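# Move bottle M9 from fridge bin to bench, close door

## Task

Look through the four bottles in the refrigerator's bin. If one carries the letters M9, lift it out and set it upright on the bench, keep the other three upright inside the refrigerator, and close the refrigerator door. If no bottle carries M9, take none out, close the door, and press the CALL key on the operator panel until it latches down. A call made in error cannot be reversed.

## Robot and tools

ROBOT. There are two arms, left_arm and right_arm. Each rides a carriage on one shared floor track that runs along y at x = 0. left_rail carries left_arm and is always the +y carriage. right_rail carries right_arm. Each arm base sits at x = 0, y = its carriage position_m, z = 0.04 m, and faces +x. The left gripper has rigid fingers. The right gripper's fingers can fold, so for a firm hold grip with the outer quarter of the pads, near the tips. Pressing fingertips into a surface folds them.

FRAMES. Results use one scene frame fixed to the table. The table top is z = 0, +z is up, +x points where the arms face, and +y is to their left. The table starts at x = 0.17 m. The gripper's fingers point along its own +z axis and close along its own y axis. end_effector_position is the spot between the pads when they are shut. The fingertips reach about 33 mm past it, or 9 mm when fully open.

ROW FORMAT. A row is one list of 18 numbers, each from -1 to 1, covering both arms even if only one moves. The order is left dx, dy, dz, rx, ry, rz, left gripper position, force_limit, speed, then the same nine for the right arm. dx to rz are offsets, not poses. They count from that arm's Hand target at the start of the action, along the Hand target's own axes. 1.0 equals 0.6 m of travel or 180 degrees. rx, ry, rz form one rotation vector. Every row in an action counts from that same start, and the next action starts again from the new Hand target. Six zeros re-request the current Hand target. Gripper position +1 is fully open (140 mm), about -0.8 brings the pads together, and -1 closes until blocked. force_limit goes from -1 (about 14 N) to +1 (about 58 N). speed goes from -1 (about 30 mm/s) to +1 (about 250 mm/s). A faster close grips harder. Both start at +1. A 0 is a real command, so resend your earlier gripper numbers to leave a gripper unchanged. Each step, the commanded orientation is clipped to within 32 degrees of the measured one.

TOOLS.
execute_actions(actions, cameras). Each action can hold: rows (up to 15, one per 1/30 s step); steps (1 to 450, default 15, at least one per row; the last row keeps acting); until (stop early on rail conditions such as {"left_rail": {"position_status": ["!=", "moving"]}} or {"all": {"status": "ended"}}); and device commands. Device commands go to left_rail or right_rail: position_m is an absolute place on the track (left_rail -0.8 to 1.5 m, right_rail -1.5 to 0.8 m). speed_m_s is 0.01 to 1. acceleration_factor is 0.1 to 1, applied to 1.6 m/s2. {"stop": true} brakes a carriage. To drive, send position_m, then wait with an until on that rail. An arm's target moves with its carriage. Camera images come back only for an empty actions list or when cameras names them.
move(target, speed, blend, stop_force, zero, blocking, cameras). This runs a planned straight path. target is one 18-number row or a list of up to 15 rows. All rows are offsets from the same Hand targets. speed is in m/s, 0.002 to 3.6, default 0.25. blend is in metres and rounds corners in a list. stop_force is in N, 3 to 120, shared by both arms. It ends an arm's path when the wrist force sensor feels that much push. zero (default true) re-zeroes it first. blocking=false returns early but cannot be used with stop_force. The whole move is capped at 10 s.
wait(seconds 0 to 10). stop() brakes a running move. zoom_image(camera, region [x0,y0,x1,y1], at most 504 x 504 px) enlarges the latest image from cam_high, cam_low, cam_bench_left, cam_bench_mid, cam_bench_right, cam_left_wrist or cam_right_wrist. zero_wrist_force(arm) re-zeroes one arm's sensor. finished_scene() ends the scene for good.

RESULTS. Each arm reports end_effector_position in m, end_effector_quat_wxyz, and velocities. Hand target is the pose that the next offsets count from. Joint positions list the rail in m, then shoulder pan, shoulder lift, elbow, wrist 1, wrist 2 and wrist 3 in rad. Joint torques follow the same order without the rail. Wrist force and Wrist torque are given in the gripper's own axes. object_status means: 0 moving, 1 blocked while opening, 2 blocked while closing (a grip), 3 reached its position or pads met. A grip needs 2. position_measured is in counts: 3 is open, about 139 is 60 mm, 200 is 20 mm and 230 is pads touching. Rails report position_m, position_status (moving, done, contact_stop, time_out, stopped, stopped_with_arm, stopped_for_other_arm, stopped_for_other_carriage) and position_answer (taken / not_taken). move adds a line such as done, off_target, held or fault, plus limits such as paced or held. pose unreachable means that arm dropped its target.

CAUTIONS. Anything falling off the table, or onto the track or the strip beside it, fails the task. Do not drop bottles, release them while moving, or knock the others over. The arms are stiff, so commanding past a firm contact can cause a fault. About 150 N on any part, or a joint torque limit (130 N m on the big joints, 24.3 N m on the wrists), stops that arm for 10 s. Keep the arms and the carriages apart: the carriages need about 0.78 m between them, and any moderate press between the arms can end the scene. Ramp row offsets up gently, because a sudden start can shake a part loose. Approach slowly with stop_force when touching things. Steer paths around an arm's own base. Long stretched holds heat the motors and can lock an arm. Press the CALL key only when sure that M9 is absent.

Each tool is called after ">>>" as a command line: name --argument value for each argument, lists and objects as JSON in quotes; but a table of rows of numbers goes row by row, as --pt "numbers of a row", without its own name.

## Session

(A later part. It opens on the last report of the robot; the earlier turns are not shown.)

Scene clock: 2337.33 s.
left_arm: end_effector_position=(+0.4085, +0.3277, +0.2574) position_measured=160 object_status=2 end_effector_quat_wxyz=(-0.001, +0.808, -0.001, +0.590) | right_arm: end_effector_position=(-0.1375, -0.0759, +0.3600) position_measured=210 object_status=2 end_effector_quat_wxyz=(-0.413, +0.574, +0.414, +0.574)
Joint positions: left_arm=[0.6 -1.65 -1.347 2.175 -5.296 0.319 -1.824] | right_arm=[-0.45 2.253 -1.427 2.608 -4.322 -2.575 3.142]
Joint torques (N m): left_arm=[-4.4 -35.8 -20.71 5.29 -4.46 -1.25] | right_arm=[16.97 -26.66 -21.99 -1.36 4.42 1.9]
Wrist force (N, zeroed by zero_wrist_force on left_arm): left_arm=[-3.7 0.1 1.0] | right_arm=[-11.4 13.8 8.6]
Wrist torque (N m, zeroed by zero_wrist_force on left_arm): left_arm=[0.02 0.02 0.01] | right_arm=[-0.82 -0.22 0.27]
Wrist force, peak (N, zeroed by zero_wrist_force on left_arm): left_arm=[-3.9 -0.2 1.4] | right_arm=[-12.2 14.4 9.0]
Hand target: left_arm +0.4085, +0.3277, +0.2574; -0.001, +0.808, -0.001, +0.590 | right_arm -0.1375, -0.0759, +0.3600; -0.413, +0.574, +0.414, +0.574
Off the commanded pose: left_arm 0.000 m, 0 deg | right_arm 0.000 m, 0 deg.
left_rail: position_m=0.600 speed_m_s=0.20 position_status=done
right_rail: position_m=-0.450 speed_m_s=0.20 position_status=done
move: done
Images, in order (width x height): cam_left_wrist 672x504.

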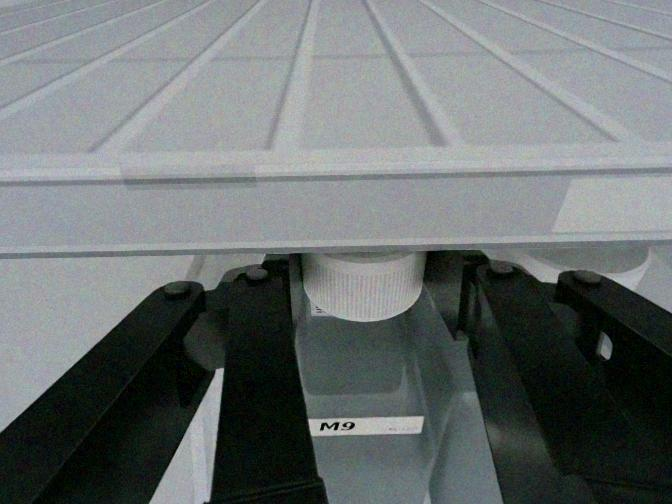

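>>> move --pt "-0.0005 0 -0.0203 0 0.0222 0 -1 0 -1 0 0 0 0 0 0 -1 0 -1" --pt "0.0048 0 -0.0525 0 0.0556 0 -1 0 -1 0 0 0 0 0 0 -1 0 -1" --speed 0.03 --blend '[0.004, 0]' --cameras '["cam_left_wrist"]'

Scene clock: 2356.57 s.
left_arm: end_effector_position=(+0.3794, +0.3276, +0.2697) position_measured=160 object_status=2 end_effector_quat_wxyz=(-0.001, +0.753, -0.001, +0.658) | right_arm: end_effector_position=(-0.1375, -0.0759, +0.3600) position_measured=210 object_status=2 end_effector_quat_wxyz=(-0.413, +0.574, +0.414, +0.574)
Joint positions: left_arm=[0.6 -1.809 -1.173 2.397 -4.889 0.273 -2.632] | right_arm=[-0.45 2.253 -1.427 2.608 -4.322 -2.575 3.142]
Joint torques (N m): left_arm=[-7.06 -11.63 3.45 4.17 -0.17 -1.19] | right_arm=[18.17 -28.17 -23.6 -1.52 4.34 2.26]
Wrist force (N, zeroed by zero_wrist_force on left_arm): left_arm=[-4.1 0.0 1.0] | right_arm=[-11.3 13.8 8.6]
Wrist torque (N m, zeroed by zero_wrist_force on left_arm): left_arm=[0.01 -0.03 0.19] | right_arm=[-0.83 -0.24 0.27]
Wrist force, peak (N, zeroed by zero_wrist_force on left_arm): left_arm=[-4.3 0.2 1.4] | right_arm=[-11.9 14.0 8.4]
Hand target: left_arm +0.3794, +0.3276, +0.2697; -0.001, +0.753, -0.001, +0.658 | right_arm -0.1375, -0.0759, +0.3600; -0.413, +0.574, +0.414, +0.574
Off the commanded pose: left_arm 0.000 m, 0 deg | right_arm 0.000 m, 0 deg.
left_rail: position_m=0.600 speed_m_s=0.20 position_status=done
right_rail: position_m=-0.450 speed_m_s=0.20 position_status=done
move: done
Images, in order (width x height): cam_left_wrist 672x504.

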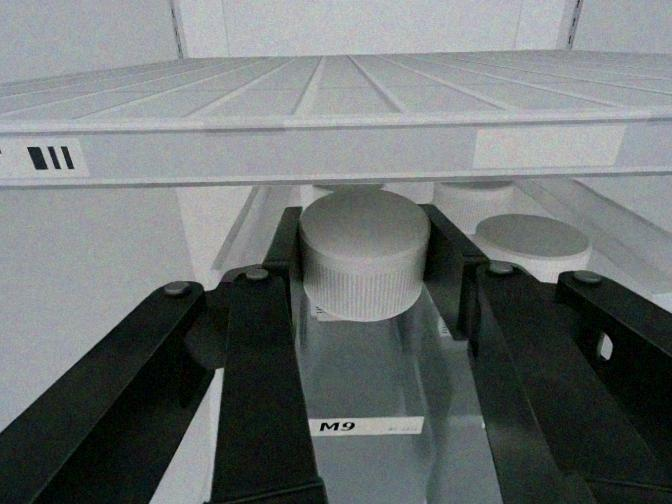

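>>> move --pt "-0.008 0 -0.0365 0 0.0444 0 -1 0 -1 0 0 0 0 0 0 -1 0 -1" --pt "-0.0098 0 -0.0737 0 0.0889 0 -1 0 -1 0 0 0 0 0 0 -1 0 -1" --speed 0.03 --blend '[0.004, 0]' --cameras '["cam_left_wrist"]'

Scene clock: 2372.63 s.
left_arm: end_effector_position=(+0.3348, +0.3276, +0.2699) position_measured=160 object_status=2 end_effector_quat_wxyz=(-0.001, +0.654, -0.001, +0.756) | right_arm: end_effector_position=(-0.1375, -0.0759, +0.3600) position_measured=210 object_status=2 end_effector_quat_wxyz=(-0.413, +0.574, +0.414, +0.574)
Joint positions: left_arm=[0.6 -1.981 -0.825 2.611 -4.578 0.433 -3.458] | right_arm=[-0.45 2.253 -1.427 2.608 -4.322 -2.575 3.142]
Joint torques (N m): left_arm=[-7.74 -15.41 14.03 2.05 2.89 -1.3] | right_arm=[19.53 -27.7 -22.83 -1.49 4.21 2.07]
Wrist force (N, zeroed by zero_wrist_force on left_arm): left_arm=[-5.1 0.7 3.4] | right_arm=[-11.5 13.6 8.2]
Wrist torque (N m, zeroed by zero_wrist_force on left_arm): left_arm=[0.14 0.25 0.18] | right_arm=[-0.80 -0.23 0.27]
Wrist force, peak (N, zeroed by zero_wrist_force on left_arm): left_arm=[-5.1 0.4 3.4] | right_arm=[-11.7 14.1 8.6]
Hand target: left_arm +0.3348, +0.3276, +0.2699; -0.001, +0.654, -0.001, +0.756 | right_arm -0.1375, -0.0759, +0.3600; -0.413, +0.574, +0.414, +0.574
Off the commanded pose: left_arm 0.000 m, 0 deg | right_arm 0.000 m, 0 deg.
left_rail: position_m=0.600 speed_m_s=0.20 position_status=done
right_rail: position_m=-0.450 speed_m_s=0.20 position_status=done
move: done
Images, in order (width x height): cam_left_wrist 672x504.

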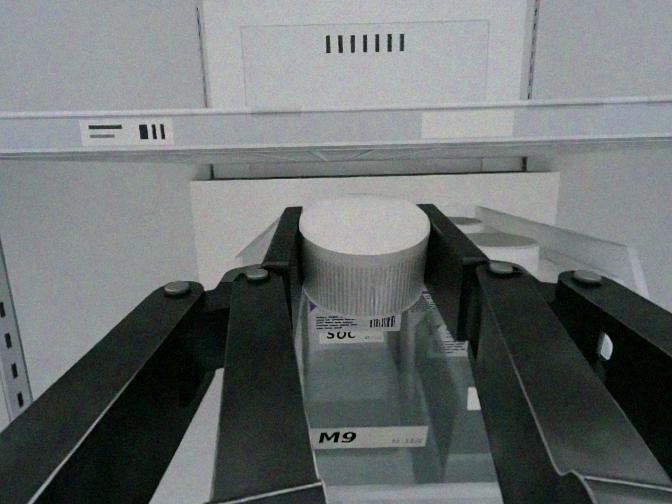

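>>> move --pt "0.0115 0 0.0017 0 0 0 -1 0 -1 0 0 0 0 0 0 -1 0 -1" --pt "0.0363 0 -0.0232 0 0.0333 0 -1 0 -1 0 0 0 0 0 0 -1 0 -1" --speed 0.03 --blend '[0.003, 0]' --cameras '["cam_left_wrist"]'

Scene clock: 2415.13 s.
left_arm: end_effector_position=(+0.3179, +0.3276, +0.2894) position_measured=160 object_status=2 end_effector_quat_wxyz=(-0.001, +0.614, -0.001, +0.789) | right_arm: end_effector_position=(-0.1375, -0.0759, +0.3600) position_measured=210 object_status=2 end_effector_quat_wxyz=(-0.413, +0.574, +0.414, +0.574)
Joint positions: left_arm=[0.6 -2.022 -0.782 2.648 -4.479 0.51 -3.61] | right_arm=[-0.45 2.253 -1.427 2.608 -4.322 -2.575 3.142]
Joint torques (N m): left_arm=[-7.76 -13.92 15.4 1.67 3.11 -1.05] | right_arm=[18.37 -28.1 -22.08 -1.56 4.4 2.02]
Wrist force (N, zeroed by zero_wrist_force on left_arm): left_arm=[-4.8 1.0 2.3] | right_arm=[-12.5 14.0 8.3]
Wrist torque (N m, zeroed by zero_wrist_force on left_arm): left_arm=[0.28 -0.02 0.21] | right_arm=[-0.79 -0.15 0.27]
Wrist force, peak (N, zeroed by zero_wrist_force on left_arm): left_arm=[-20.6 0.4 -0.9] | right_arm=[-12.1 14.4 8.4]
Hand target: left_arm +0.3179, +0.3276, +0.2894; -0.001, +0.614, -0.001, +0.789 | right_arm -0.1375, -0.0759, +0.3600; -0.413, +0.574, +0.414, +0.574
Off the commanded pose: left_arm 0.000 m, 0 deg | right_arm 0.000 m, 0 deg.
left_rail: position_m=0.600 speed_m_s=0.20 position_status=done
right_rail: position_m=-0.450 speed_m_s=0.20 position_status=done
move: done
Images, in order (width x height): cam_left_wrist 672x504.

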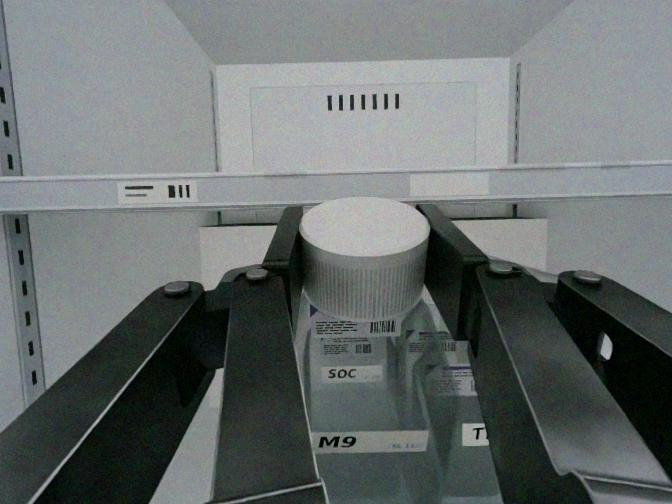

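>>> execute_actions --actions '[{"rows": [[0,0,0,0,0,0,-0.98,1,-1, 0,0,0,0,0,0,-1,0,-1]], "steps": 45}]' --cameras '["cam_left_wrist"]'

Scene clock: 2473.70 s.
left_arm: end_effector_position=(+0.3179, +0.3276, +0.2894) position_measured=162 object_status=2 end_effector_quat_wxyz=(-0.001, +0.614, -0.001, +0.789) | right_arm: end_effector_position=(-0.1375, -0.0759, +0.3600) position_measured=210 object_status=2 end_effector_quat_wxyz=(-0.413, +0.574, +0.414, +0.574)
Joint positions: left_arm=[0.6 -2.022 -0.782 2.648 -4.479 0.51 -3.61] | right_arm=[-0.45 2.253 -1.427 2.608 -4.322 -2.575 3.142]
Joint torques (N m): left_arm=[-5.66 -13.6 15.61 1.6 3.32 -1.23] | right_arm=[19.07 -27.61 -21.32 -1.88 4.59 2.05]
Wrist force (N, zeroed by zero_wrist_force on left_arm): left_arm=[-4.9 1.0 1.9] | right_arm=[-11.9 13.9 8.5]
Wrist torque (N m, zeroed by zero_wrist_force on left_arm): left_arm=[0.29 -0.04 0.21] | right_arm=[-0.82 -0.27 0.26]
Wrist force, peak (N, zeroed by zero_wrist_force on left_arm): left_arm=[-5.0 1.0 2.4] | right_arm=[-12.1 14.3 9.0]
Hand target: left_arm +0.3179, +0.3276, +0.2894; -0.001, +0.614, -0.001, +0.789 | right_arm -0.1375, -0.0759, +0.3600; -0.413, +0.574, +0.414, +0.574
Off the commanded pose: left_arm 0.000 m, 0 deg | right_arm 0.000 m, 0 deg.
left_rail: position_m=0.600 speed_m_s=0.20 position_status=done
right_rail: position_m=-0.450 speed_m_s=0.20 position_status=done
Images, in order (width x height): cam_left_wrist 672x504.

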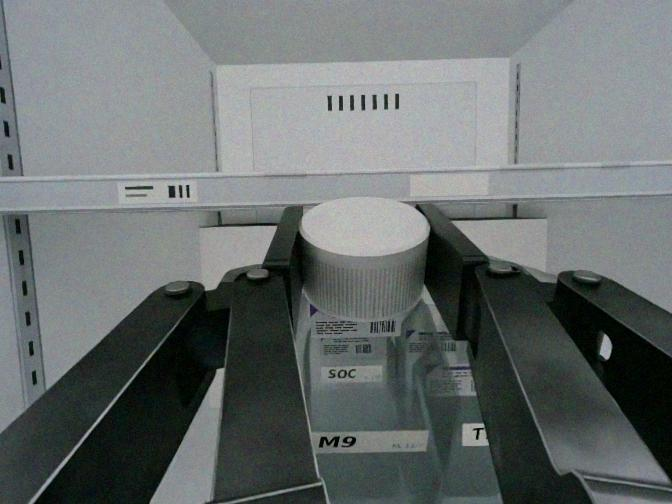

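>>> move --target '[0.004,0,-0.009,0,0.0333,0,-0.98,1,-1, 0,0,0,0,0,0,-1,0,-1]' --speed 0.03 --cameras '["cam_left_wrist"]'

Scene clock: 2479.67 s.
left_arm: end_effector_position=(+0.3120, +0.3276, +0.2904) position_measured=162 object_status=2 end_effector_quat_wxyz=(-0.001, +0.572, -0.001, +0.820) | right_arm: end_effector_position=(-0.1375, -0.0759, +0.3600) position_measured=210 object_status=2 end_effector_quat_wxyz=(-0.413, +0.574, +0.414, +0.574)
Joint positions: left_arm=[0.6 -2.007 -0.665 2.662 -4.42 0.554 -3.778] | right_arm=[-0.45 2.253 -1.427 2.608 -4.322 -2.575 3.142]
Joint torques (N m): left_arm=[7.32 -15.49 17.99 0.88 3.86 -1.26] | right_arm=[19.53 -28.25 -20.04 -1.79 4.84 2.24]
Wrist force (N, zeroed by zero_wrist_force on left_arm): left_arm=[-5.2 1.3 1.5] | right_arm=[-11.8 14.0 8.6]
Wrist torque (N m, zeroed by zero_wrist_force on left_arm): left_arm=[0.36 0.01 0.19] | right_arm=[-0.81 -0.28 0.26]
Wrist force, peak (N, zeroed by zero_wrist_force on left_arm): left_arm=[-5.2 1.5 1.6] | right_arm=[-12.3 14.2 8.8]
Hand target: left_arm +0.3120, +0.3276, +0.2904; -0.001, +0.572, -0.001, +0.820 | right_arm -0.1375, -0.0759, +0.3600; -0.413, +0.574, +0.414, +0.574
Off the commanded pose: left_arm 0.000 m, 0 deg | right_arm 0.000 m, 0 deg.
left_rail: position_m=0.600 speed_m_s=0.20 position_status=done
right_rail: position_m=-0.450 speed_m_s=0.20 position_status=done
move: done
Images, in order (width x height): cam_left_wrist 672x504.

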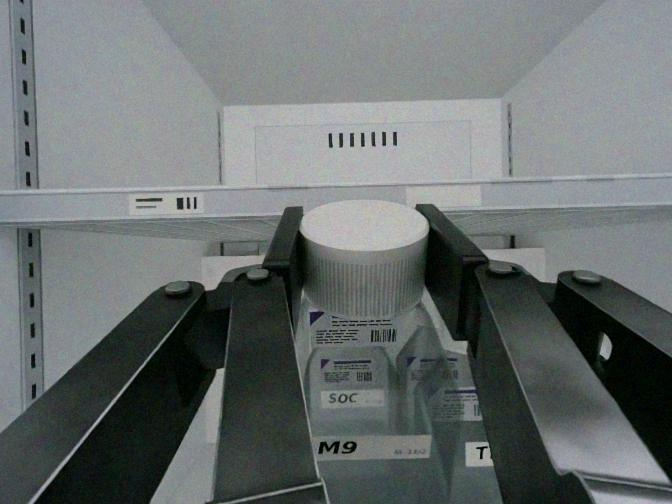

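>>> move --target '[0.0138,0,-0.0277,0,0.0211,0,-0.98,1,-1, 0,0,0,0,0,0,-1,0,-1]' --speed 0.02 --cameras '["cam_left_wrist"]'

Scene clock: 2545.53 s.
left_arm: end_effector_position=(+0.2936, +0.3276, +0.2924) position_measured=162 object_status=2 end_effector_quat_wxyz=(-0.001, +0.544, -0.001, +0.839) | right_arm: end_effector_position=(-0.1375, -0.0759, +0.3600) position_measured=210 object_status=2 end_effector_quat_wxyz=(-0.413, +0.574, +0.414, +0.574)
Joint positions: left_arm=[0.6 -2.048 -0.594 2.655 -4.43 0.623 -3.808] | right_arm=[-0.45 2.253 -1.427 2.608 -4.322 -2.575 3.142]
Joint torques (N m): left_arm=[-8.64 -16.61 1.81 -2.29 3.24 -1.1] | right_arm=[19.23 -26.87 -20.36 -1.71 4.87 2.01]
Wrist force (N, zeroed by zero_wrist_force on left_arm): left_arm=[-5.4 1.7 4.5] | right_arm=[-12.3 13.5 8.3]
Wrist torque (N m, zeroed by zero_wrist_force on left_arm): left_arm=[0.44 0.30 0.21] | right_arm=[-0.81 -0.20 0.27]
Wrist force, peak (N, zeroed by zero_wrist_force on left_arm): left_arm=[-5.4 1.7 4.5] | right_arm=[-12.3 14.1 8.6]
Hand target: left_arm +0.2936, +0.3276, +0.2924; -0.001, +0.544, -0.001, +0.839 | right_arm -0.1375, -0.0759, +0.3600; -0.413, +0.574, +0.414, +0.574
Off the commanded pose: left_arm 0.000 m, 0 deg | right_arm 0.000 m, 0 deg.
left_rail: position_m=0.600 speed_m_s=0.20 position_status=done
right_rail: position_m=-0.450 speed_m_s=0.20 position_status=done
move: done
Images, in order (width x height): cam_left_wrist 672x504.

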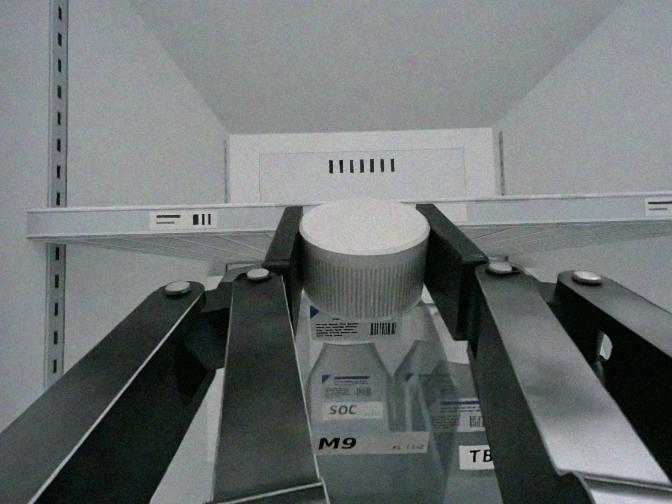

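>>> move --pt "0.0149 0 -0.0207 0 0.0167 0 -0.98 1 -1 0 0 0 0 0 0 -1 0 -1" --speed 0.02 --cameras '["cam_left_wrist"]'

Scene clock: 2552.03 s.
left_arm: end_effector_position=(+0.2786, +0.3276, +0.2955) position_measured=162 object_status=2 end_effector_quat_wxyz=(-0.001, +0.522, -0.001, +0.853) | right_arm: end_effector_position=(-0.1375, -0.0759, +0.3600) position_measured=210 object_status=2 end_effector_quat_wxyz=(-0.413, +0.574, +0.414, +0.574)
Joint positions: left_arm=[0.6 -2.077 -0.548 2.648 -4.429 0.677 -3.827] | right_arm=[-0.45 2.253 -1.427 2.608 -4.322 -2.575 3.142]
Joint torques (N m): left_arm=[-8.99 -15.1 2.17 0.46 3.67 -1.2] | right_arm=[20.08 -26.22 -20.27 -2.13 5.01 1.98]
Wrist force (N, zeroed by zero_wrist_force on left_arm): left_arm=[-5.3 1.6 4.0] | right_arm=[-12.1 13.4 8.2]
Wrist torque (N m, zeroed by zero_wrist_force on left_arm): left_arm=[0.45 0.31 0.20] | right_arm=[-0.81 -0.25 0.26]
Wrist force, peak (N, zeroed by zero_wrist_force on left_arm): left_arm=[-5.4 1.3 4.8] | right_arm=[-12.3 13.8 8.3]
Hand target: left_arm +0.2786, +0.3276, +0.2955; -0.001, +0.522, -0.001, +0.853 | right_arm -0.1375, -0.0759, +0.3600; -0.413, +0.574, +0.414, +0.574
Off the commanded pose: left_arm 0.000 m, 0 deg | right_arm 0.000 m, 0 deg.
left_rail: position_m=0.600 speed_m_s=0.20 position_status=done
right_rail: position_m=-0.450 speed_m_s=0.20 position_status=done
move: done
Images, in order (width x height): cam_left_wrist 672x504.

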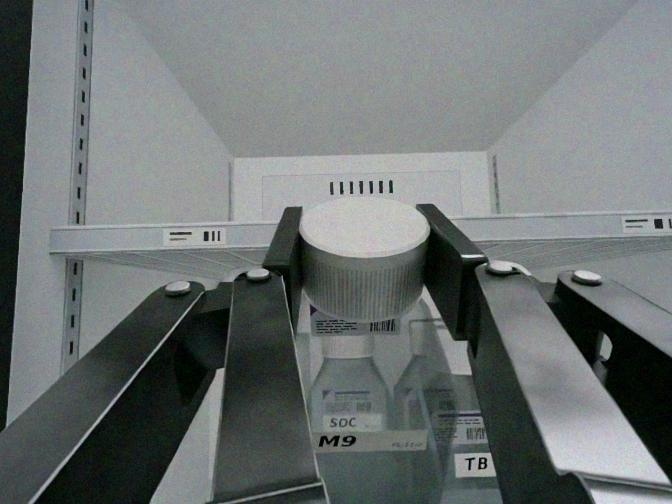

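>>> move --pt "0.0268 0 -0.0145 0 0 0 -0.98 1 -1 0 0 0 0 0 0 -1 0 -1" --speed 0.02 --cameras '["cam_left_wrist", "cam_right_wrist"]'

Scene clock: 2561.13 s.
left_arm: end_effector_position=(+0.2636, +0.3276, +0.3059) position_measured=162 object_status=2 end_effector_quat_wxyz=(-0.001, +0.522, -0.001, +0.853) | right_arm: end_effector_position=(-0.1375, -0.0759, +0.3600) position_measured=210 object_status=2 end_effector_quat_wxyz=(-0.413, +0.574, +0.414, +0.574)
Joint positions: left_arm=[0.6 -2.132 -0.588 2.651 -4.438 0.715 -3.767] | right_arm=[-0.45 2.253 -1.427 2.608 -4.322 -2.575 3.142]
Joint torques (N m): left_arm=[-7.64 -37.73 19.13 -1.98 3.46 1.65] | right_arm=[18.92 -26.36 -19.52 -1.81 4.91 1.83]
Wrist force (N, zeroed by zero_wrist_force on left_arm): left_arm=[-5.2 1.3 4.1] | right_arm=[-12.0 13.9 8.3]
Wrist torque (N m, zeroed by zero_wrist_force on left_arm): left_arm=[0.40 0.28 0.04] | right_arm=[-0.73 -0.27 0.27]
Wrist force, peak (N, zeroed by zero_wrist_force on left_arm): left_arm=[-5.7 1.6 4.2] | right_arm=[-12.4 13.6 8.4]
Hand target: left_arm +0.2635, +0.3276, +0.3059; -0.001, +0.522, -0.001, +0.853 | right_arm -0.1375, -0.0759, +0.3600; -0.413, +0.574, +0.414, +0.574
Off the commanded pose: left_arm 0.000 m, 0 deg | right_arm 0.000 m, 0 deg.
left_rail: position_m=0.600 speed_m_s=0.20 position_status=done
right_rail: position_m=-0.450 speed_m_s=0.20 position_status=done
move: done
Images, in order (width x height): cam_left_wrist 672x504, cam_right_wrist 672x504.

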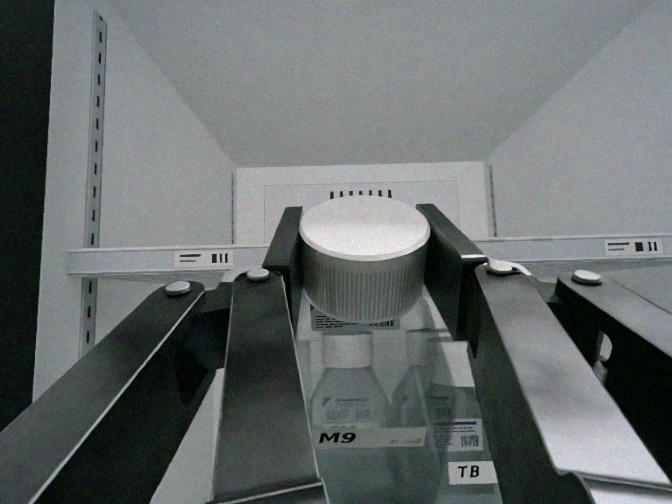

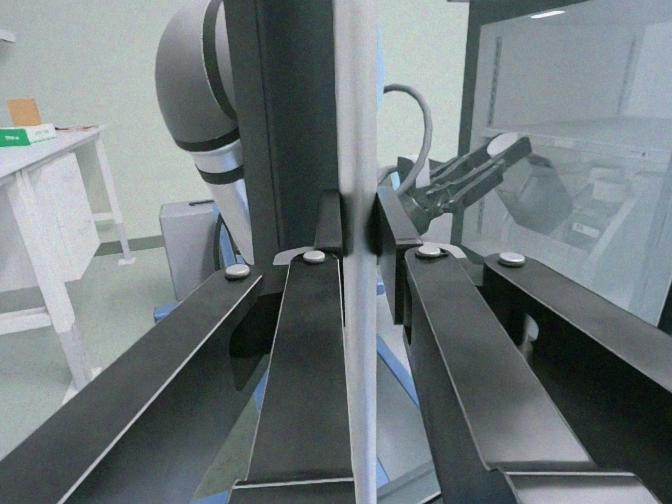

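>>> zoom_image --camera "cam_right_wrist" --region '[370, 60, 672, 300]'

Scaled by 1.669 from the camera's 672x504 image, which has a finer 960x720 frame.

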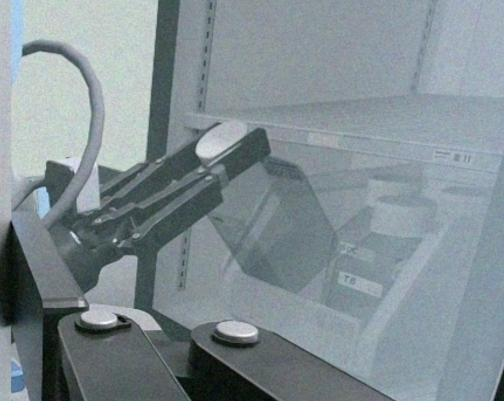

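>>> move --pt "0.0357 0 -0.0005 0 0 0 -0.98 1 -1 0 0 0 0 0 0 -1 0 -1" --pt "0.088 0 -0.0112 0 0 0 -0.98 1 -1 0 0 0 0 0 0 -1 0 -1" --speed 0.025 --blend '[0.005, 0]' --cameras '["cam_left_wrist", "cam_right_wrist"]'

>>> zoom_image --camera "cam_right_wrist" --region '[370, 60, 672, 300]'

Scene clock: 2577.93 s.
left_arm: end_effector_position=(+0.2336, +0.3274, +0.3498) position_measured=162 object_status=2 end_effector_quat_wxyz=(-0.001, +0.522, -0.001, +0.853) | right_arm: end_effector_position=(-0.1375, -0.0759, +0.3600) position_measured=210 object_status=2 end_effector_quat_wxyz=(-0.413, +0.574, +0.414, +0.574)
Joint positions: left_arm=[0.6 -2.234 -0.79 2.676 -4.334 0.792 -3.667] | right_arm=[-0.45 2.253 -1.427 2.608 -4.322 -2.575 3.142]
Joint torques (N m): left_arm=[-6.95 -40.35 15.33 1.69 3.2 1.74] | right_arm=[18.35 -26.7 -18.58 -2.17 5.26 1.73]
Wrist force (N, zeroed by zero_wrist_force on left_arm): left_arm=[-4.8 1.3 1.1] | right_arm=[-11.8 14.1 8.5]
Wrist torque (N m, zeroed by zero_wrist_force on left_arm): left_arm=[0.40 -0.03 0.06] | right_arm=[-0.79 -0.26 0.27]
Wrist force, peak (N, zeroed by zero_wrist_force on left_arm): left_arm=[-5.2 1.5 4.4] | right_arm=[-12.1 13.9 8.8]
Hand target: left_arm +0.2335, +0.3274, +0.3498; -0.001, +0.522, -0.001, +0.853 | right_arm -0.1375, -0.0759, +0.3600; -0.413, +0.574, +0.414, +0.574
Off the commanded pose: left_arm 0.000 m, 0 deg | right_arm 0.000 m, 0 deg.
left_rail: position_m=0.600 speed_m_s=0.20 position_status=done
right_rail: position_m=-0.450 speed_m_s=0.20 position_status=done
move: done
Images, in order (width x height): cam_left_wrist 672x504, cam_right_wrist 672x504.

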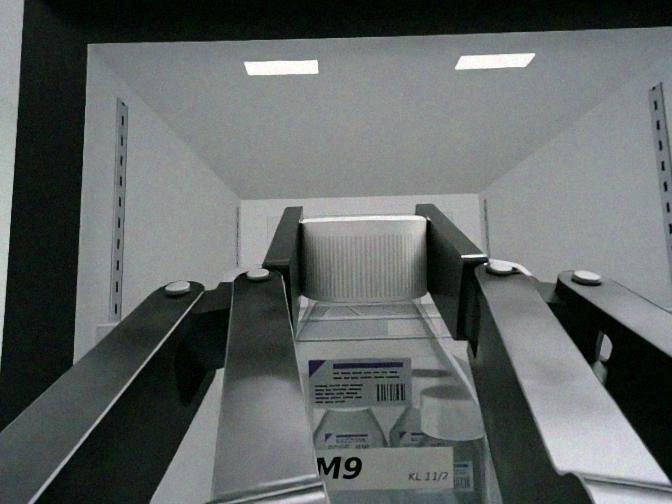

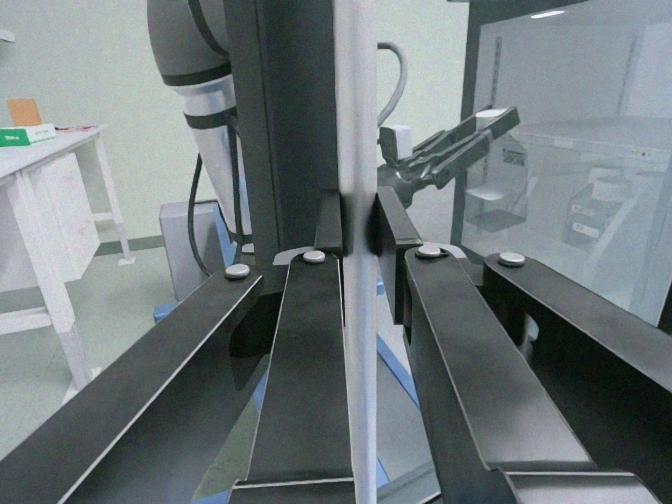

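Scaled by 1.669 from the camera's 672x504 image, which has a finer 960x720 frame.

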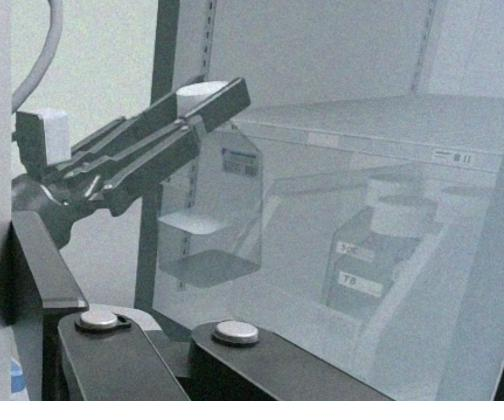

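>>> move --pt "0.0785 0 -0.1163 0 0 0 -0.98 1 -1 0 0 0 0 0 0 -1 0 -1" --speed 0.05 --cameras '["cam_left_wrist", "cam_right_wrist", "cam_high"]'

Scene clock: 2622.27 s.
left_arm: end_effector_position=(+0.1782, +0.3274, +0.3566) position_measured=162 object_status=2 end_effector_quat_wxyz=(-0.001, +0.522, -0.001, +0.853) | right_arm: end_effector_position=(-0.1375, -0.0759, +0.3600) position_measured=210 object_status=2 end_effector_quat_wxyz=(-0.413, +0.574, +0.414, +0.574)
Joint positions: left_arm=[0.6 -2.398 -0.828 2.623 -4.329 0.922 -3.536] | right_arm=[-0.45 2.253 -1.427 2.608 -4.322 -2.575 3.142]
Joint torques (N m): left_arm=[7.21 -13.15 14.84 -0.84 -0.33 -1.16] | right_arm=[18.14 -26.92 -18.29 -2.06 5.07 1.89]
Wrist force (N, zeroed by zero_wrist_force on left_arm): left_arm=[-4.5 1.2 1.0] | right_arm=[-11.9 13.8 8.5]
Wrist torque (N m, zeroed by zero_wrist_force on left_arm): left_arm=[0.36 -0.10 0.20] | right_arm=[-0.84 -0.25 0.27]
Wrist force, peak (N, zeroed by zero_wrist_force on left_arm): left_arm=[-5.0 1.6 1.9] | right_arm=[-12.2 14.1 8.7]
Hand target: left_arm +0.1782, +0.3274, +0.3566; -0.001, +0.522, -0.001, +0.853 (not the last commanded pose) | right_arm -0.1375, -0.0759, +0.3600; -0.413, +0.574, +0.414, +0.574
Off the commanded pose: left_arm 0.028 m, 0 deg | right_arm 0.000 m, 0 deg.
left_rail: position_m=0.600 speed_m_s=0.20 position_status=done
right_rail: position_m=-0.450 speed_m_s=0.20 position_status=done
move: held (left_arm; a check stopped the path); limits=held
pose unreachable (left arm): on one or more control steps of this call, first in action 0 (counted from 0), this arm could not follow its commanded pose, so it was not sent that pose on those steps. It may still have moved: this result reports where it is.
cause: moving toward the commanded pose would bring two parts of the arm too close to each other (its gripper and another part of the arm, with joints 4 (elbow) to 7 (wrist 3) between them, 3 mm apart when it was first held).
Images, in order (width x height): cam_high 672x504, cam_left_wrist 672x504, cam_right_wrist 672x504.

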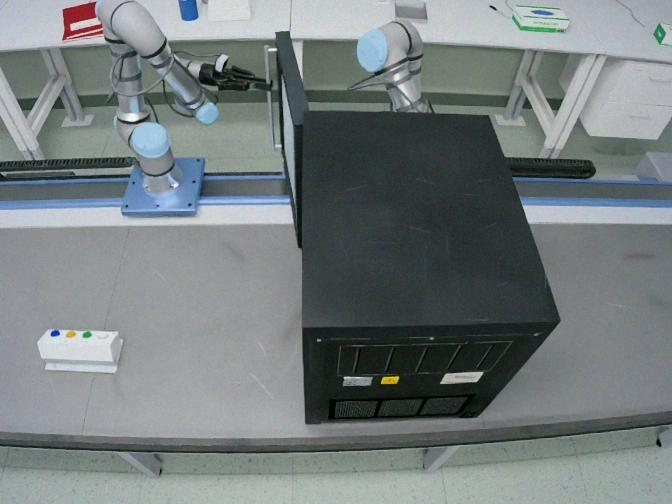

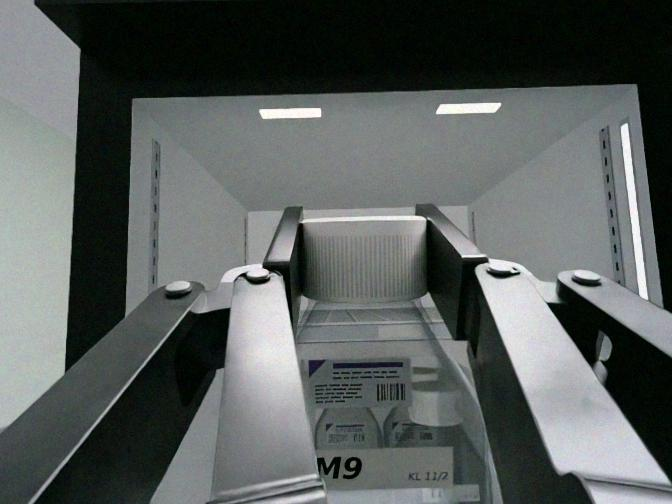

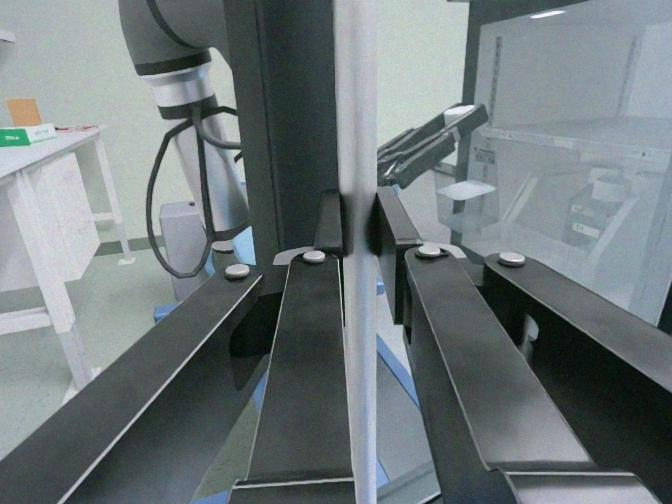

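>>> execute_actions --actions '[{"left_rail": {"position_m": 1.1, "speed_m_s": 0.12, "acceleration_factor": 0.1}}, {"steps": 300, "until": {"left_rail": {"position_status": ["!=", "moving"]}}}]' --cameras '["cam_left_wrist", "cam_bench_left"]'

Scene clock: 2640.33 s.
left_arm: end_effector_position=(+0.1782, +0.8274, +0.3566) position_measured=162 object_status=2 end_effector_quat_wxyz=(-0.001, +0.522, -0.001, +0.853) | right_arm: end_effector_position=(-0.1375, -0.0759, +0.3600) position_measured=210 object_status=2 end_effector_quat_wxyz=(-0.413, +0.574, +0.414, +0.574)
Joint positions: left_arm=[1.1 -2.397 -0.828 2.623 -4.329 0.922 -3.536] | right_arm=[-0.45 2.253 -1.427 2.608 -4.322 -2.575 3.142]
Joint torques (N m): left_arm=[7.08 -14.65 11.41 -0.39 1.02 -1.11] | right_arm=[17.3 -24.49 -17.39 -2.6 5.12 1.63]
Wrist force (N, zeroed by zero_wrist_force on left_arm): left_arm=[-4.6 1.1 1.2] | right_arm=[-12.1 13.8 8.4]
Wrist torque (N m, zeroed by zero_wrist_force on left_arm): left_arm=[0.33 -0.06 0.21] | right_arm=[-0.86 -0.21 0.27]
Wrist force, peak (N, zeroed by zero_wrist_force on left_arm): left_arm=[-5.1 1.3 1.4] | right_arm=[-12.3 14.3 8.9]
Hand target: left_arm +0.1782, +0.8274, +0.3566; -0.001, +0.522, -0.001, +0.853 (not the last commanded pose) | right_arm -0.1375, -0.0759, +0.3600; -0.413, +0.574, +0.414, +0.574
Tool commands: left_gripper/position=-0.98 left_gripper/force_limit=+1.0 left_gripper/speed=-1.0 right_gripper/position=-1.0 right_gripper/force_limit=+0.0 right_gripper/speed=-1.0
Off the commanded pose: left_arm 0.028 m, 0 deg | right_arm 0.000 m, 0 deg.
left_rail: position_m=1.100 speed_m_s=0.12 position_status=done
right_rail: position_m=-0.450 speed_m_s=0.20 position_status=done
Images, in order (width x height): cam_bench_left 672x504, cam_left_wrist 672x504.

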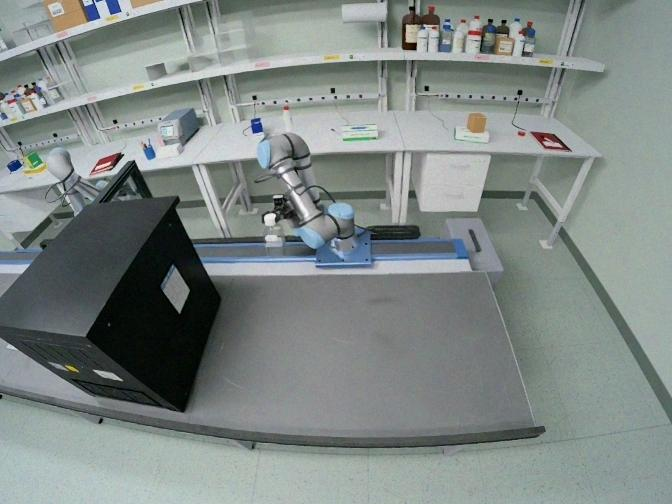

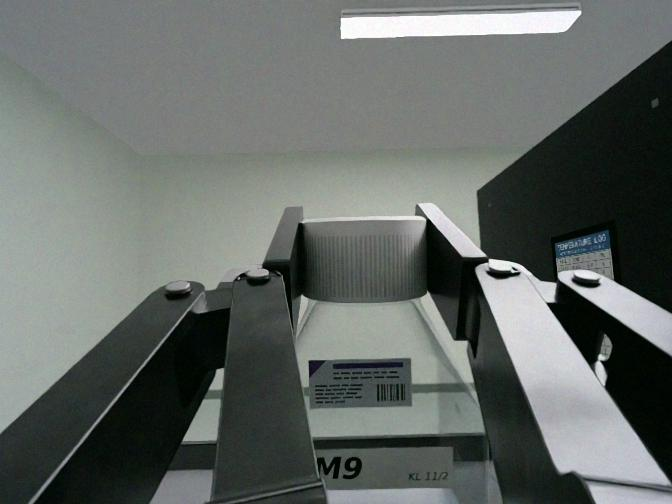

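>>> move --pt "-0.1328 0 0.2724 0 0 0 -0.98 1 -1 0 0 0 0 0 0 -1 0 -1" --pt "-0.1328 0 0.2724 0 -0.15 0 -0.98 1 -1 0 0 0 0 0 0 -1 0 -1" --speed 0.08 --cameras '["cam_left_wrist", "cam_bench_left"]'

>>> zoom_image --camera "cam_bench_left" --region '[220, 150, 420, 320]'

Scene clock: 2658.70 s.
left_arm: end_effector_position=(+0.3600, +0.8273, +0.3600) position_measured=162 object_status=2 end_effector_quat_wxyz=(-0.001, +0.707, -0.001, +0.708) | right_arm: end_effector_position=(-0.1375, -0.0759, +0.3600) position_measured=210 object_status=2 end_effector_quat_wxyz=(-0.413, +0.574, +0.414, +0.574)
Joint positions: left_arm=[1.1 -1.896 -1.37 2.527 -4.295 0.325 -3.142] | right_arm=[-0.45 2.253 -1.427 2.608 -4.322 -2.575 3.142]
Joint torques (N m): left_arm=[7.31 -31.27 -16.9 -0.46 1.62 2.01] | right_arm=[16.38 -24.85 -17.29 -2.73 5.36 1.55]
Wrist force (N, zeroed by zero_wrist_force on left_arm): left_arm=[-4.1 1.1 1.4] | right_arm=[-11.7 14.0 8.4]
Wrist torque (N m, zeroed by zero_wrist_force on left_arm): left_arm=[0.28 0.14 0.02] | right_arm=[-0.82 -0.29 0.27]
Wrist force, peak (N, zeroed by zero_wrist_force on left_arm): left_arm=[-5.5 1.4 2.0] | right_arm=[-12.1 14.2 8.8]
Hand target: left_arm +0.3600, +0.8273, +0.3600; -0.001, +0.707, -0.001, +0.707 | right_arm -0.1375, -0.0759, +0.3600; -0.413, +0.574, +0.414, +0.574
Off the commanded pose: left_arm 0.000 m, 0 deg | right_arm 0.000 m, 0 deg.
left_rail: position_m=1.100 speed_m_s=0.12 position_status=done
right_rail: position_m=-0.450 speed_m_s=0.20 position_status=done
move: done
Images, in order (width x height): cam_bench_left 672x504, cam_left_wrist 672x504.

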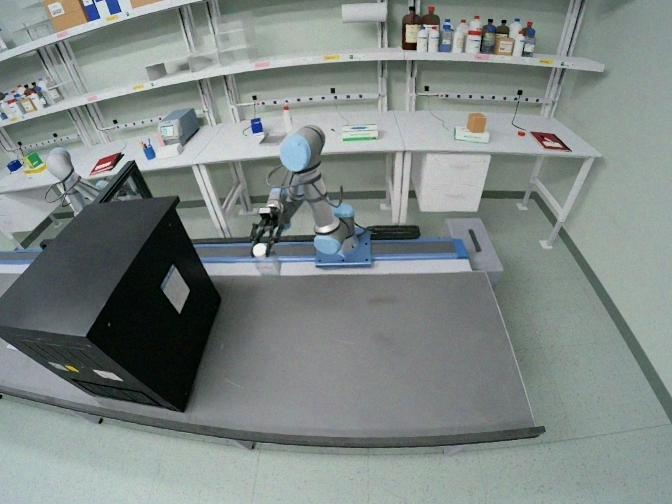

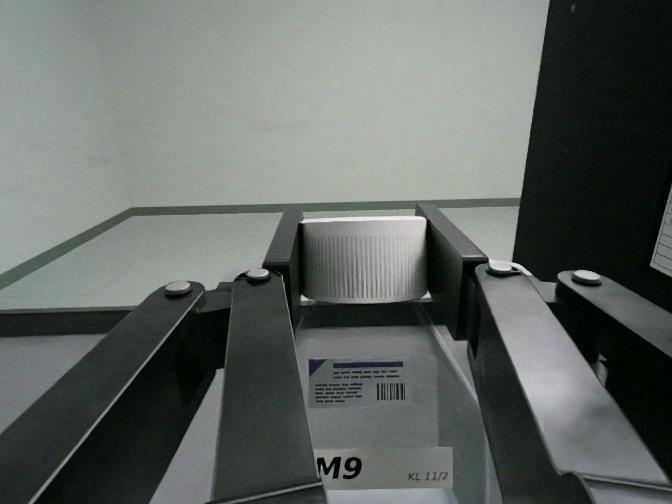

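Scaled by 2.520 from the camera's 672x504 image, which has a finer 960x720 frame.

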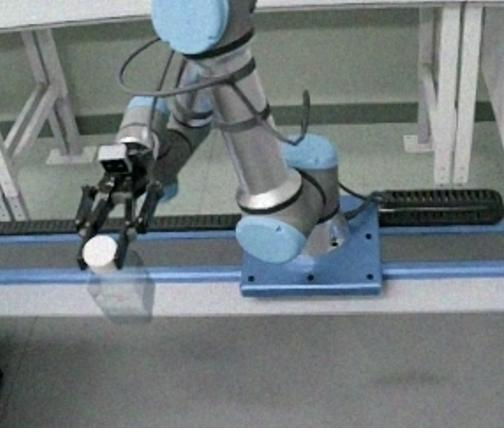

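>>> move --pt "0 0 0 0 -0.111 0 -0.98 1 -1 0 0 0 0 0 0 -1 0 -1" --speed 0.05 --cameras '["cam_left_wrist", "cam_bench_left"]'

>>> zoom_image --camera "cam_bench_left" --region '[220, 150, 420, 320]'

Scene clock: 2677.03 s.
left_arm: end_effector_position=(+0.3600, +0.8273, +0.3600) position_measured=162 object_status=2 end_effector_quat_wxyz=(-0.001, +0.819, -0.001, +0.574) | right_arm: end_effector_position=(-0.1375, -0.0759, +0.3600) position_measured=210 object_status=2 end_effector_quat_wxyz=(-0.413, +0.574, +0.414, +0.574)
Joint positions: left_arm=[1.1 -1.822 -1.562 2.152 -4.698 0.427 -2.216] | right_arm=[-0.45 2.253 -1.427 2.608 -4.322 -2.575 3.142]
Joint torques (N m): left_arm=[7.14 -30.08 -23.86 2.14 -0.99 1.54] | right_arm=[16.08 -23.22 -17.63 -2.92 5.28 1.6]
Wrist force (N, zeroed by zero_wrist_force on left_arm): left_arm=[-3.5 0.6 1.4] | right_arm=[-11.9 13.8 8.8]
Wrist torque (N m, zeroed by zero_wrist_force on left_arm): left_arm=[0.12 0.20 0.03] | right_arm=[-0.85 -0.25 0.26]
Wrist force, peak (N, zeroed by zero_wrist_force on left_arm): left_arm=[-4.3 1.2 1.8] | right_arm=[-12.1 14.3 8.8]
Hand target: left_arm +0.3600, +0.8273, +0.3600; -0.001, +0.819, -0.001, +0.574 | right_arm -0.1375, -0.0759, +0.3600; -0.413, +0.574, +0.414, +0.574
Off the commanded pose: left_arm 0.000 m, 0 deg | right_arm 0.000 m, 0 deg.
left_rail: position_m=1.100 speed_m_s=0.12 position_status=done
right_rail: position_m=-0.450 speed_m_s=0.20 position_status=done
move: done
Images, in order (width x height): cam_bench_left 672x504, cam_left_wrist 672x504.

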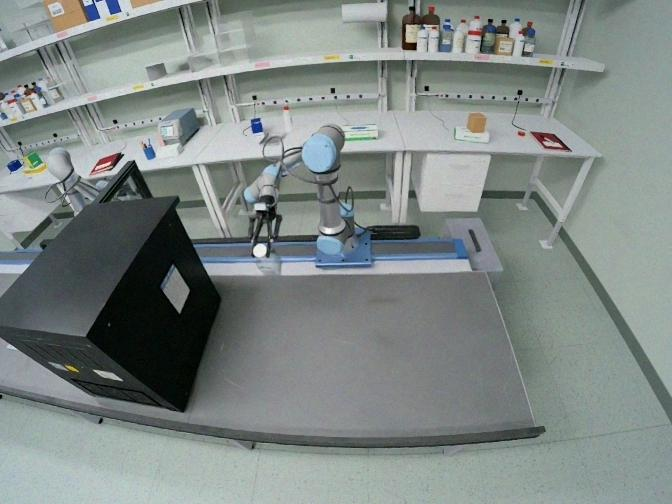

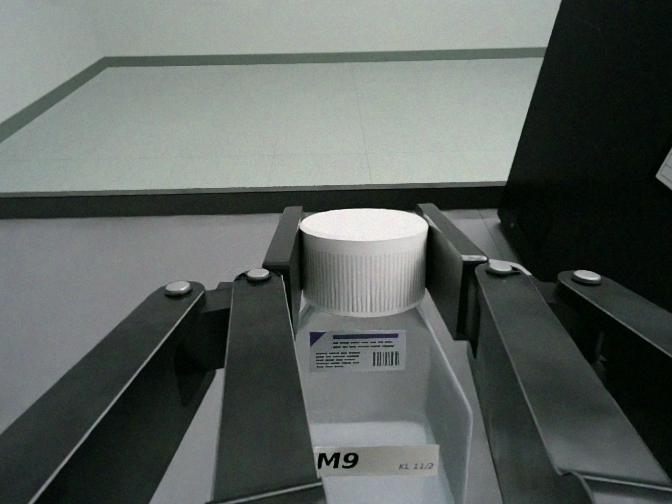

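Scaled by 2.520 from the camera's 672x504 image, which has a finer 960x720 frame.

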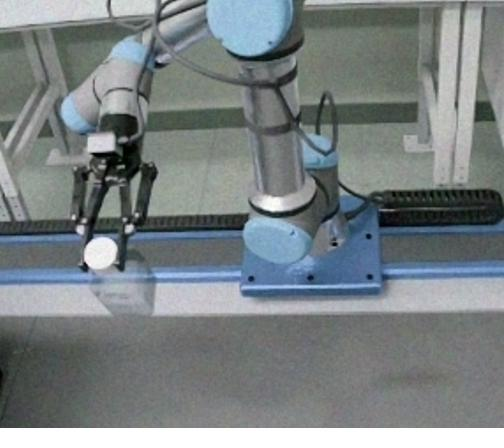

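>>> move --pt "0 0 0 0 -0.128 0 -0.98 1 -1 0 0 0 0 0 0 -1 0 -1" --pt "0 0 0 0 0.011 0 -0.98 1 -1 0 0 0 0 0 0 -1 0 -1" --speed 0.05 --cameras '["cam_left_wrist", "cam_bench_left"]'

>>> zoom_image --camera "cam_bench_left" --region '[220, 150, 420, 320]'

Scene clock: 2694.33 s.
left_arm: end_effector_position=(+0.3600, +0.8273, +0.3600) position_measured=162 object_status=2 end_effector_quat_wxyz=(-0.001, +0.809, -0.001, +0.588) | right_arm: end_effector_position=(-0.1375, -0.0759, +0.3600) position_measured=210 object_status=2 end_effector_quat_wxyz=(-0.413, +0.574, +0.414, +0.574)
Joint positions: left_arm=[1.1 -1.836 -1.548 2.189 -4.671 0.408 -2.292] | right_arm=[-0.45 2.253 -1.427 2.608 -4.322 -2.575 3.142]
Joint torques (N m): left_arm=[-7.64 -4.49 -6.65 5.17 -4.17 -0.96] | right_arm=[15.98 -22.94 -19.28 -3.15 5.42 1.53]
Wrist force (N, zeroed by zero_wrist_force on left_arm): left_arm=[-3.5 0.4 1.6] | right_arm=[-12.1 14.0 8.5]
Wrist torque (N m, zeroed by zero_wrist_force on left_arm): left_arm=[0.07 -0.01 0.16] | right_arm=[-0.81 -0.21 0.26]
Wrist force, peak (N, zeroed by zero_wrist_force on left_arm): left_arm=[-4.0 0.5 1.7] | right_arm=[-12.2 14.2 8.6]
Hand target: left_arm +0.3600, +0.8273, +0.3600; -0.001, +0.809, -0.001, +0.588 | right_arm -0.1375, -0.0759, +0.3600; -0.413, +0.574, +0.414, +0.574
Off the commanded pose: left_arm 0.000 m, 0 deg | right_arm 0.000 m, 0 deg.
left_rail: position_m=1.100 speed_m_s=0.12 position_status=done
right_rail: position_m=-0.450 speed_m_s=0.20 position_status=done
move: done
Images, in order (width x height): cam_bench_left 672x504, cam_left_wrist 672x504.

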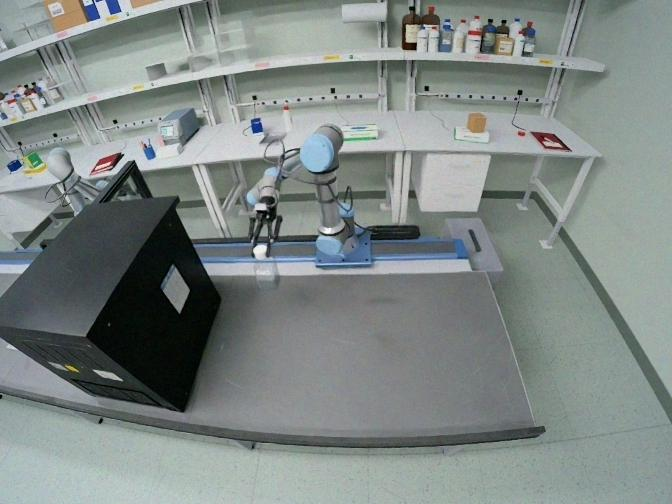

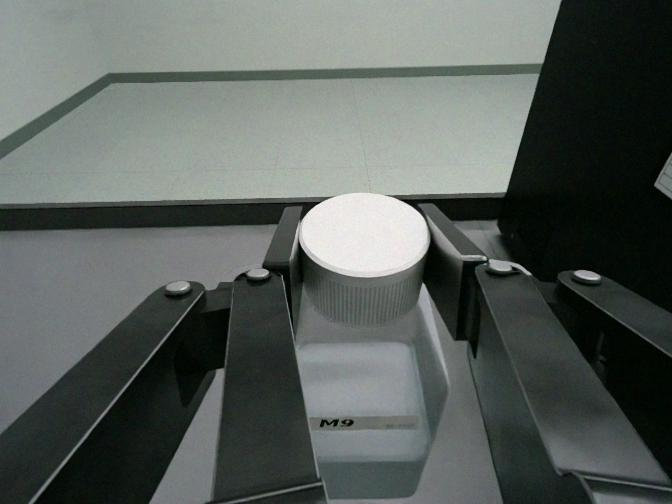

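Scaled by 2.520 from the camera's 672x504 image, which has a finer 960x720 frame.

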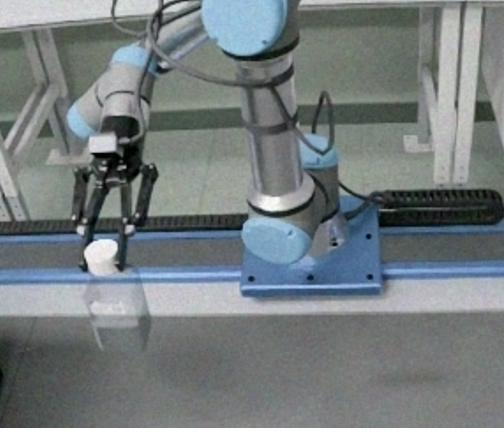

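>>> move --pt "-0.2695 0 0.0873 0 0 0 -0.98 1 -1 0 0 0 0 0 0 -1 0 -1" --speed 0.06 --cameras '["cam_left_wrist", "cam_bench_left"]'

>>> zoom_image --camera "cam_bench_left" --region '[220, 200, 420, 370]'

Scene clock: 2710.67 s.
left_arm: end_effector_position=(+0.3600, +0.8279, +0.1901) position_measured=162 object_status=2 end_effector_quat_wxyz=(-0.001, +0.809, -0.001, +0.588) | right_arm: end_effector_position=(-0.1375, -0.0759, +0.3600) position_measured=210 object_status=2 end_effector_quat_wxyz=(-0.413, +0.574, +0.414, +0.574)
Joint positions: left_arm=[1.1 -1.836 -1.135 2.33 -5.224 0.408 -2.293] | right_arm=[-0.45 2.253 -1.427 2.608 -4.322 -2.575 3.142]
Joint torques (N m): left_arm=[7.24 -15.04 -14.12 2.32 -4.29 1.91] | right_arm=[14.89 -21.09 -18.56 -3.55 5.51 1.45]
Wrist force (N, zeroed by zero_wrist_force on left_arm): left_arm=[-3.5 0.6 1.4] | right_arm=[-12.0 13.9 8.3]
Wrist torque (N m, zeroed by zero_wrist_force on left_arm): left_arm=[0.12 -0.02 0.02] | right_arm=[-0.83 -0.23 0.26]
Wrist force, peak (N, zeroed by zero_wrist_force on left_arm): left_arm=[-4.3 0.6 1.6] | right_arm=[-12.3 14.1 8.9]
Hand target: left_arm +0.3600, +0.8278, +0.1901; -0.001, +0.809, -0.001, +0.588 | right_arm -0.1375, -0.0759, +0.3600; -0.413, +0.574, +0.414, +0.574
Off the commanded pose: left_arm 0.000 m, 0 deg | right_arm 0.000 m, 0 deg.
left_rail: position_m=1.100 speed_m_s=0.12 position_status=done
right_rail: position_m=-0.450 speed_m_s=0.20 position_status=done
move: done
Images, in order (width x height): cam_bench_left 672x504, cam_left_wrist 672x504.

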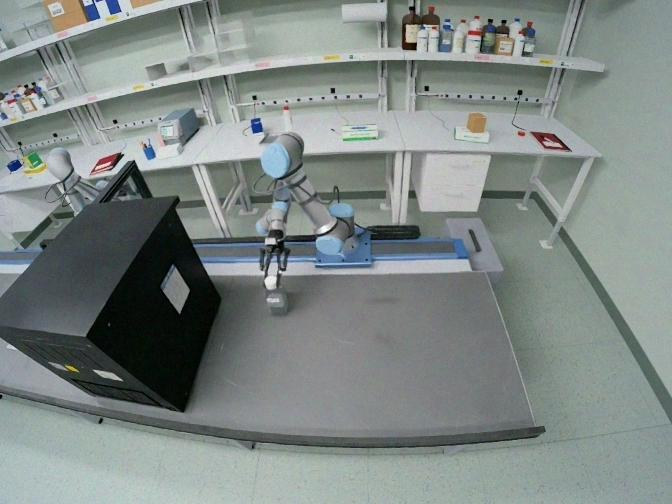

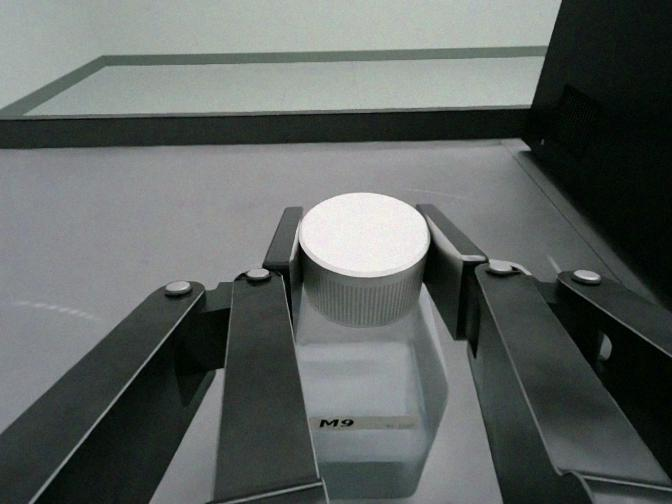

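Scaled by 2.520 from the camera's 672x504 image, which has a finer 960x720 frame.

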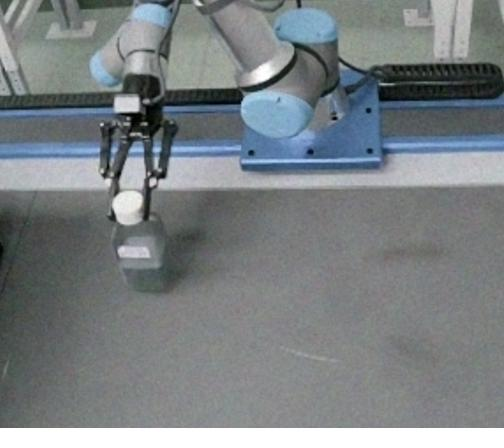

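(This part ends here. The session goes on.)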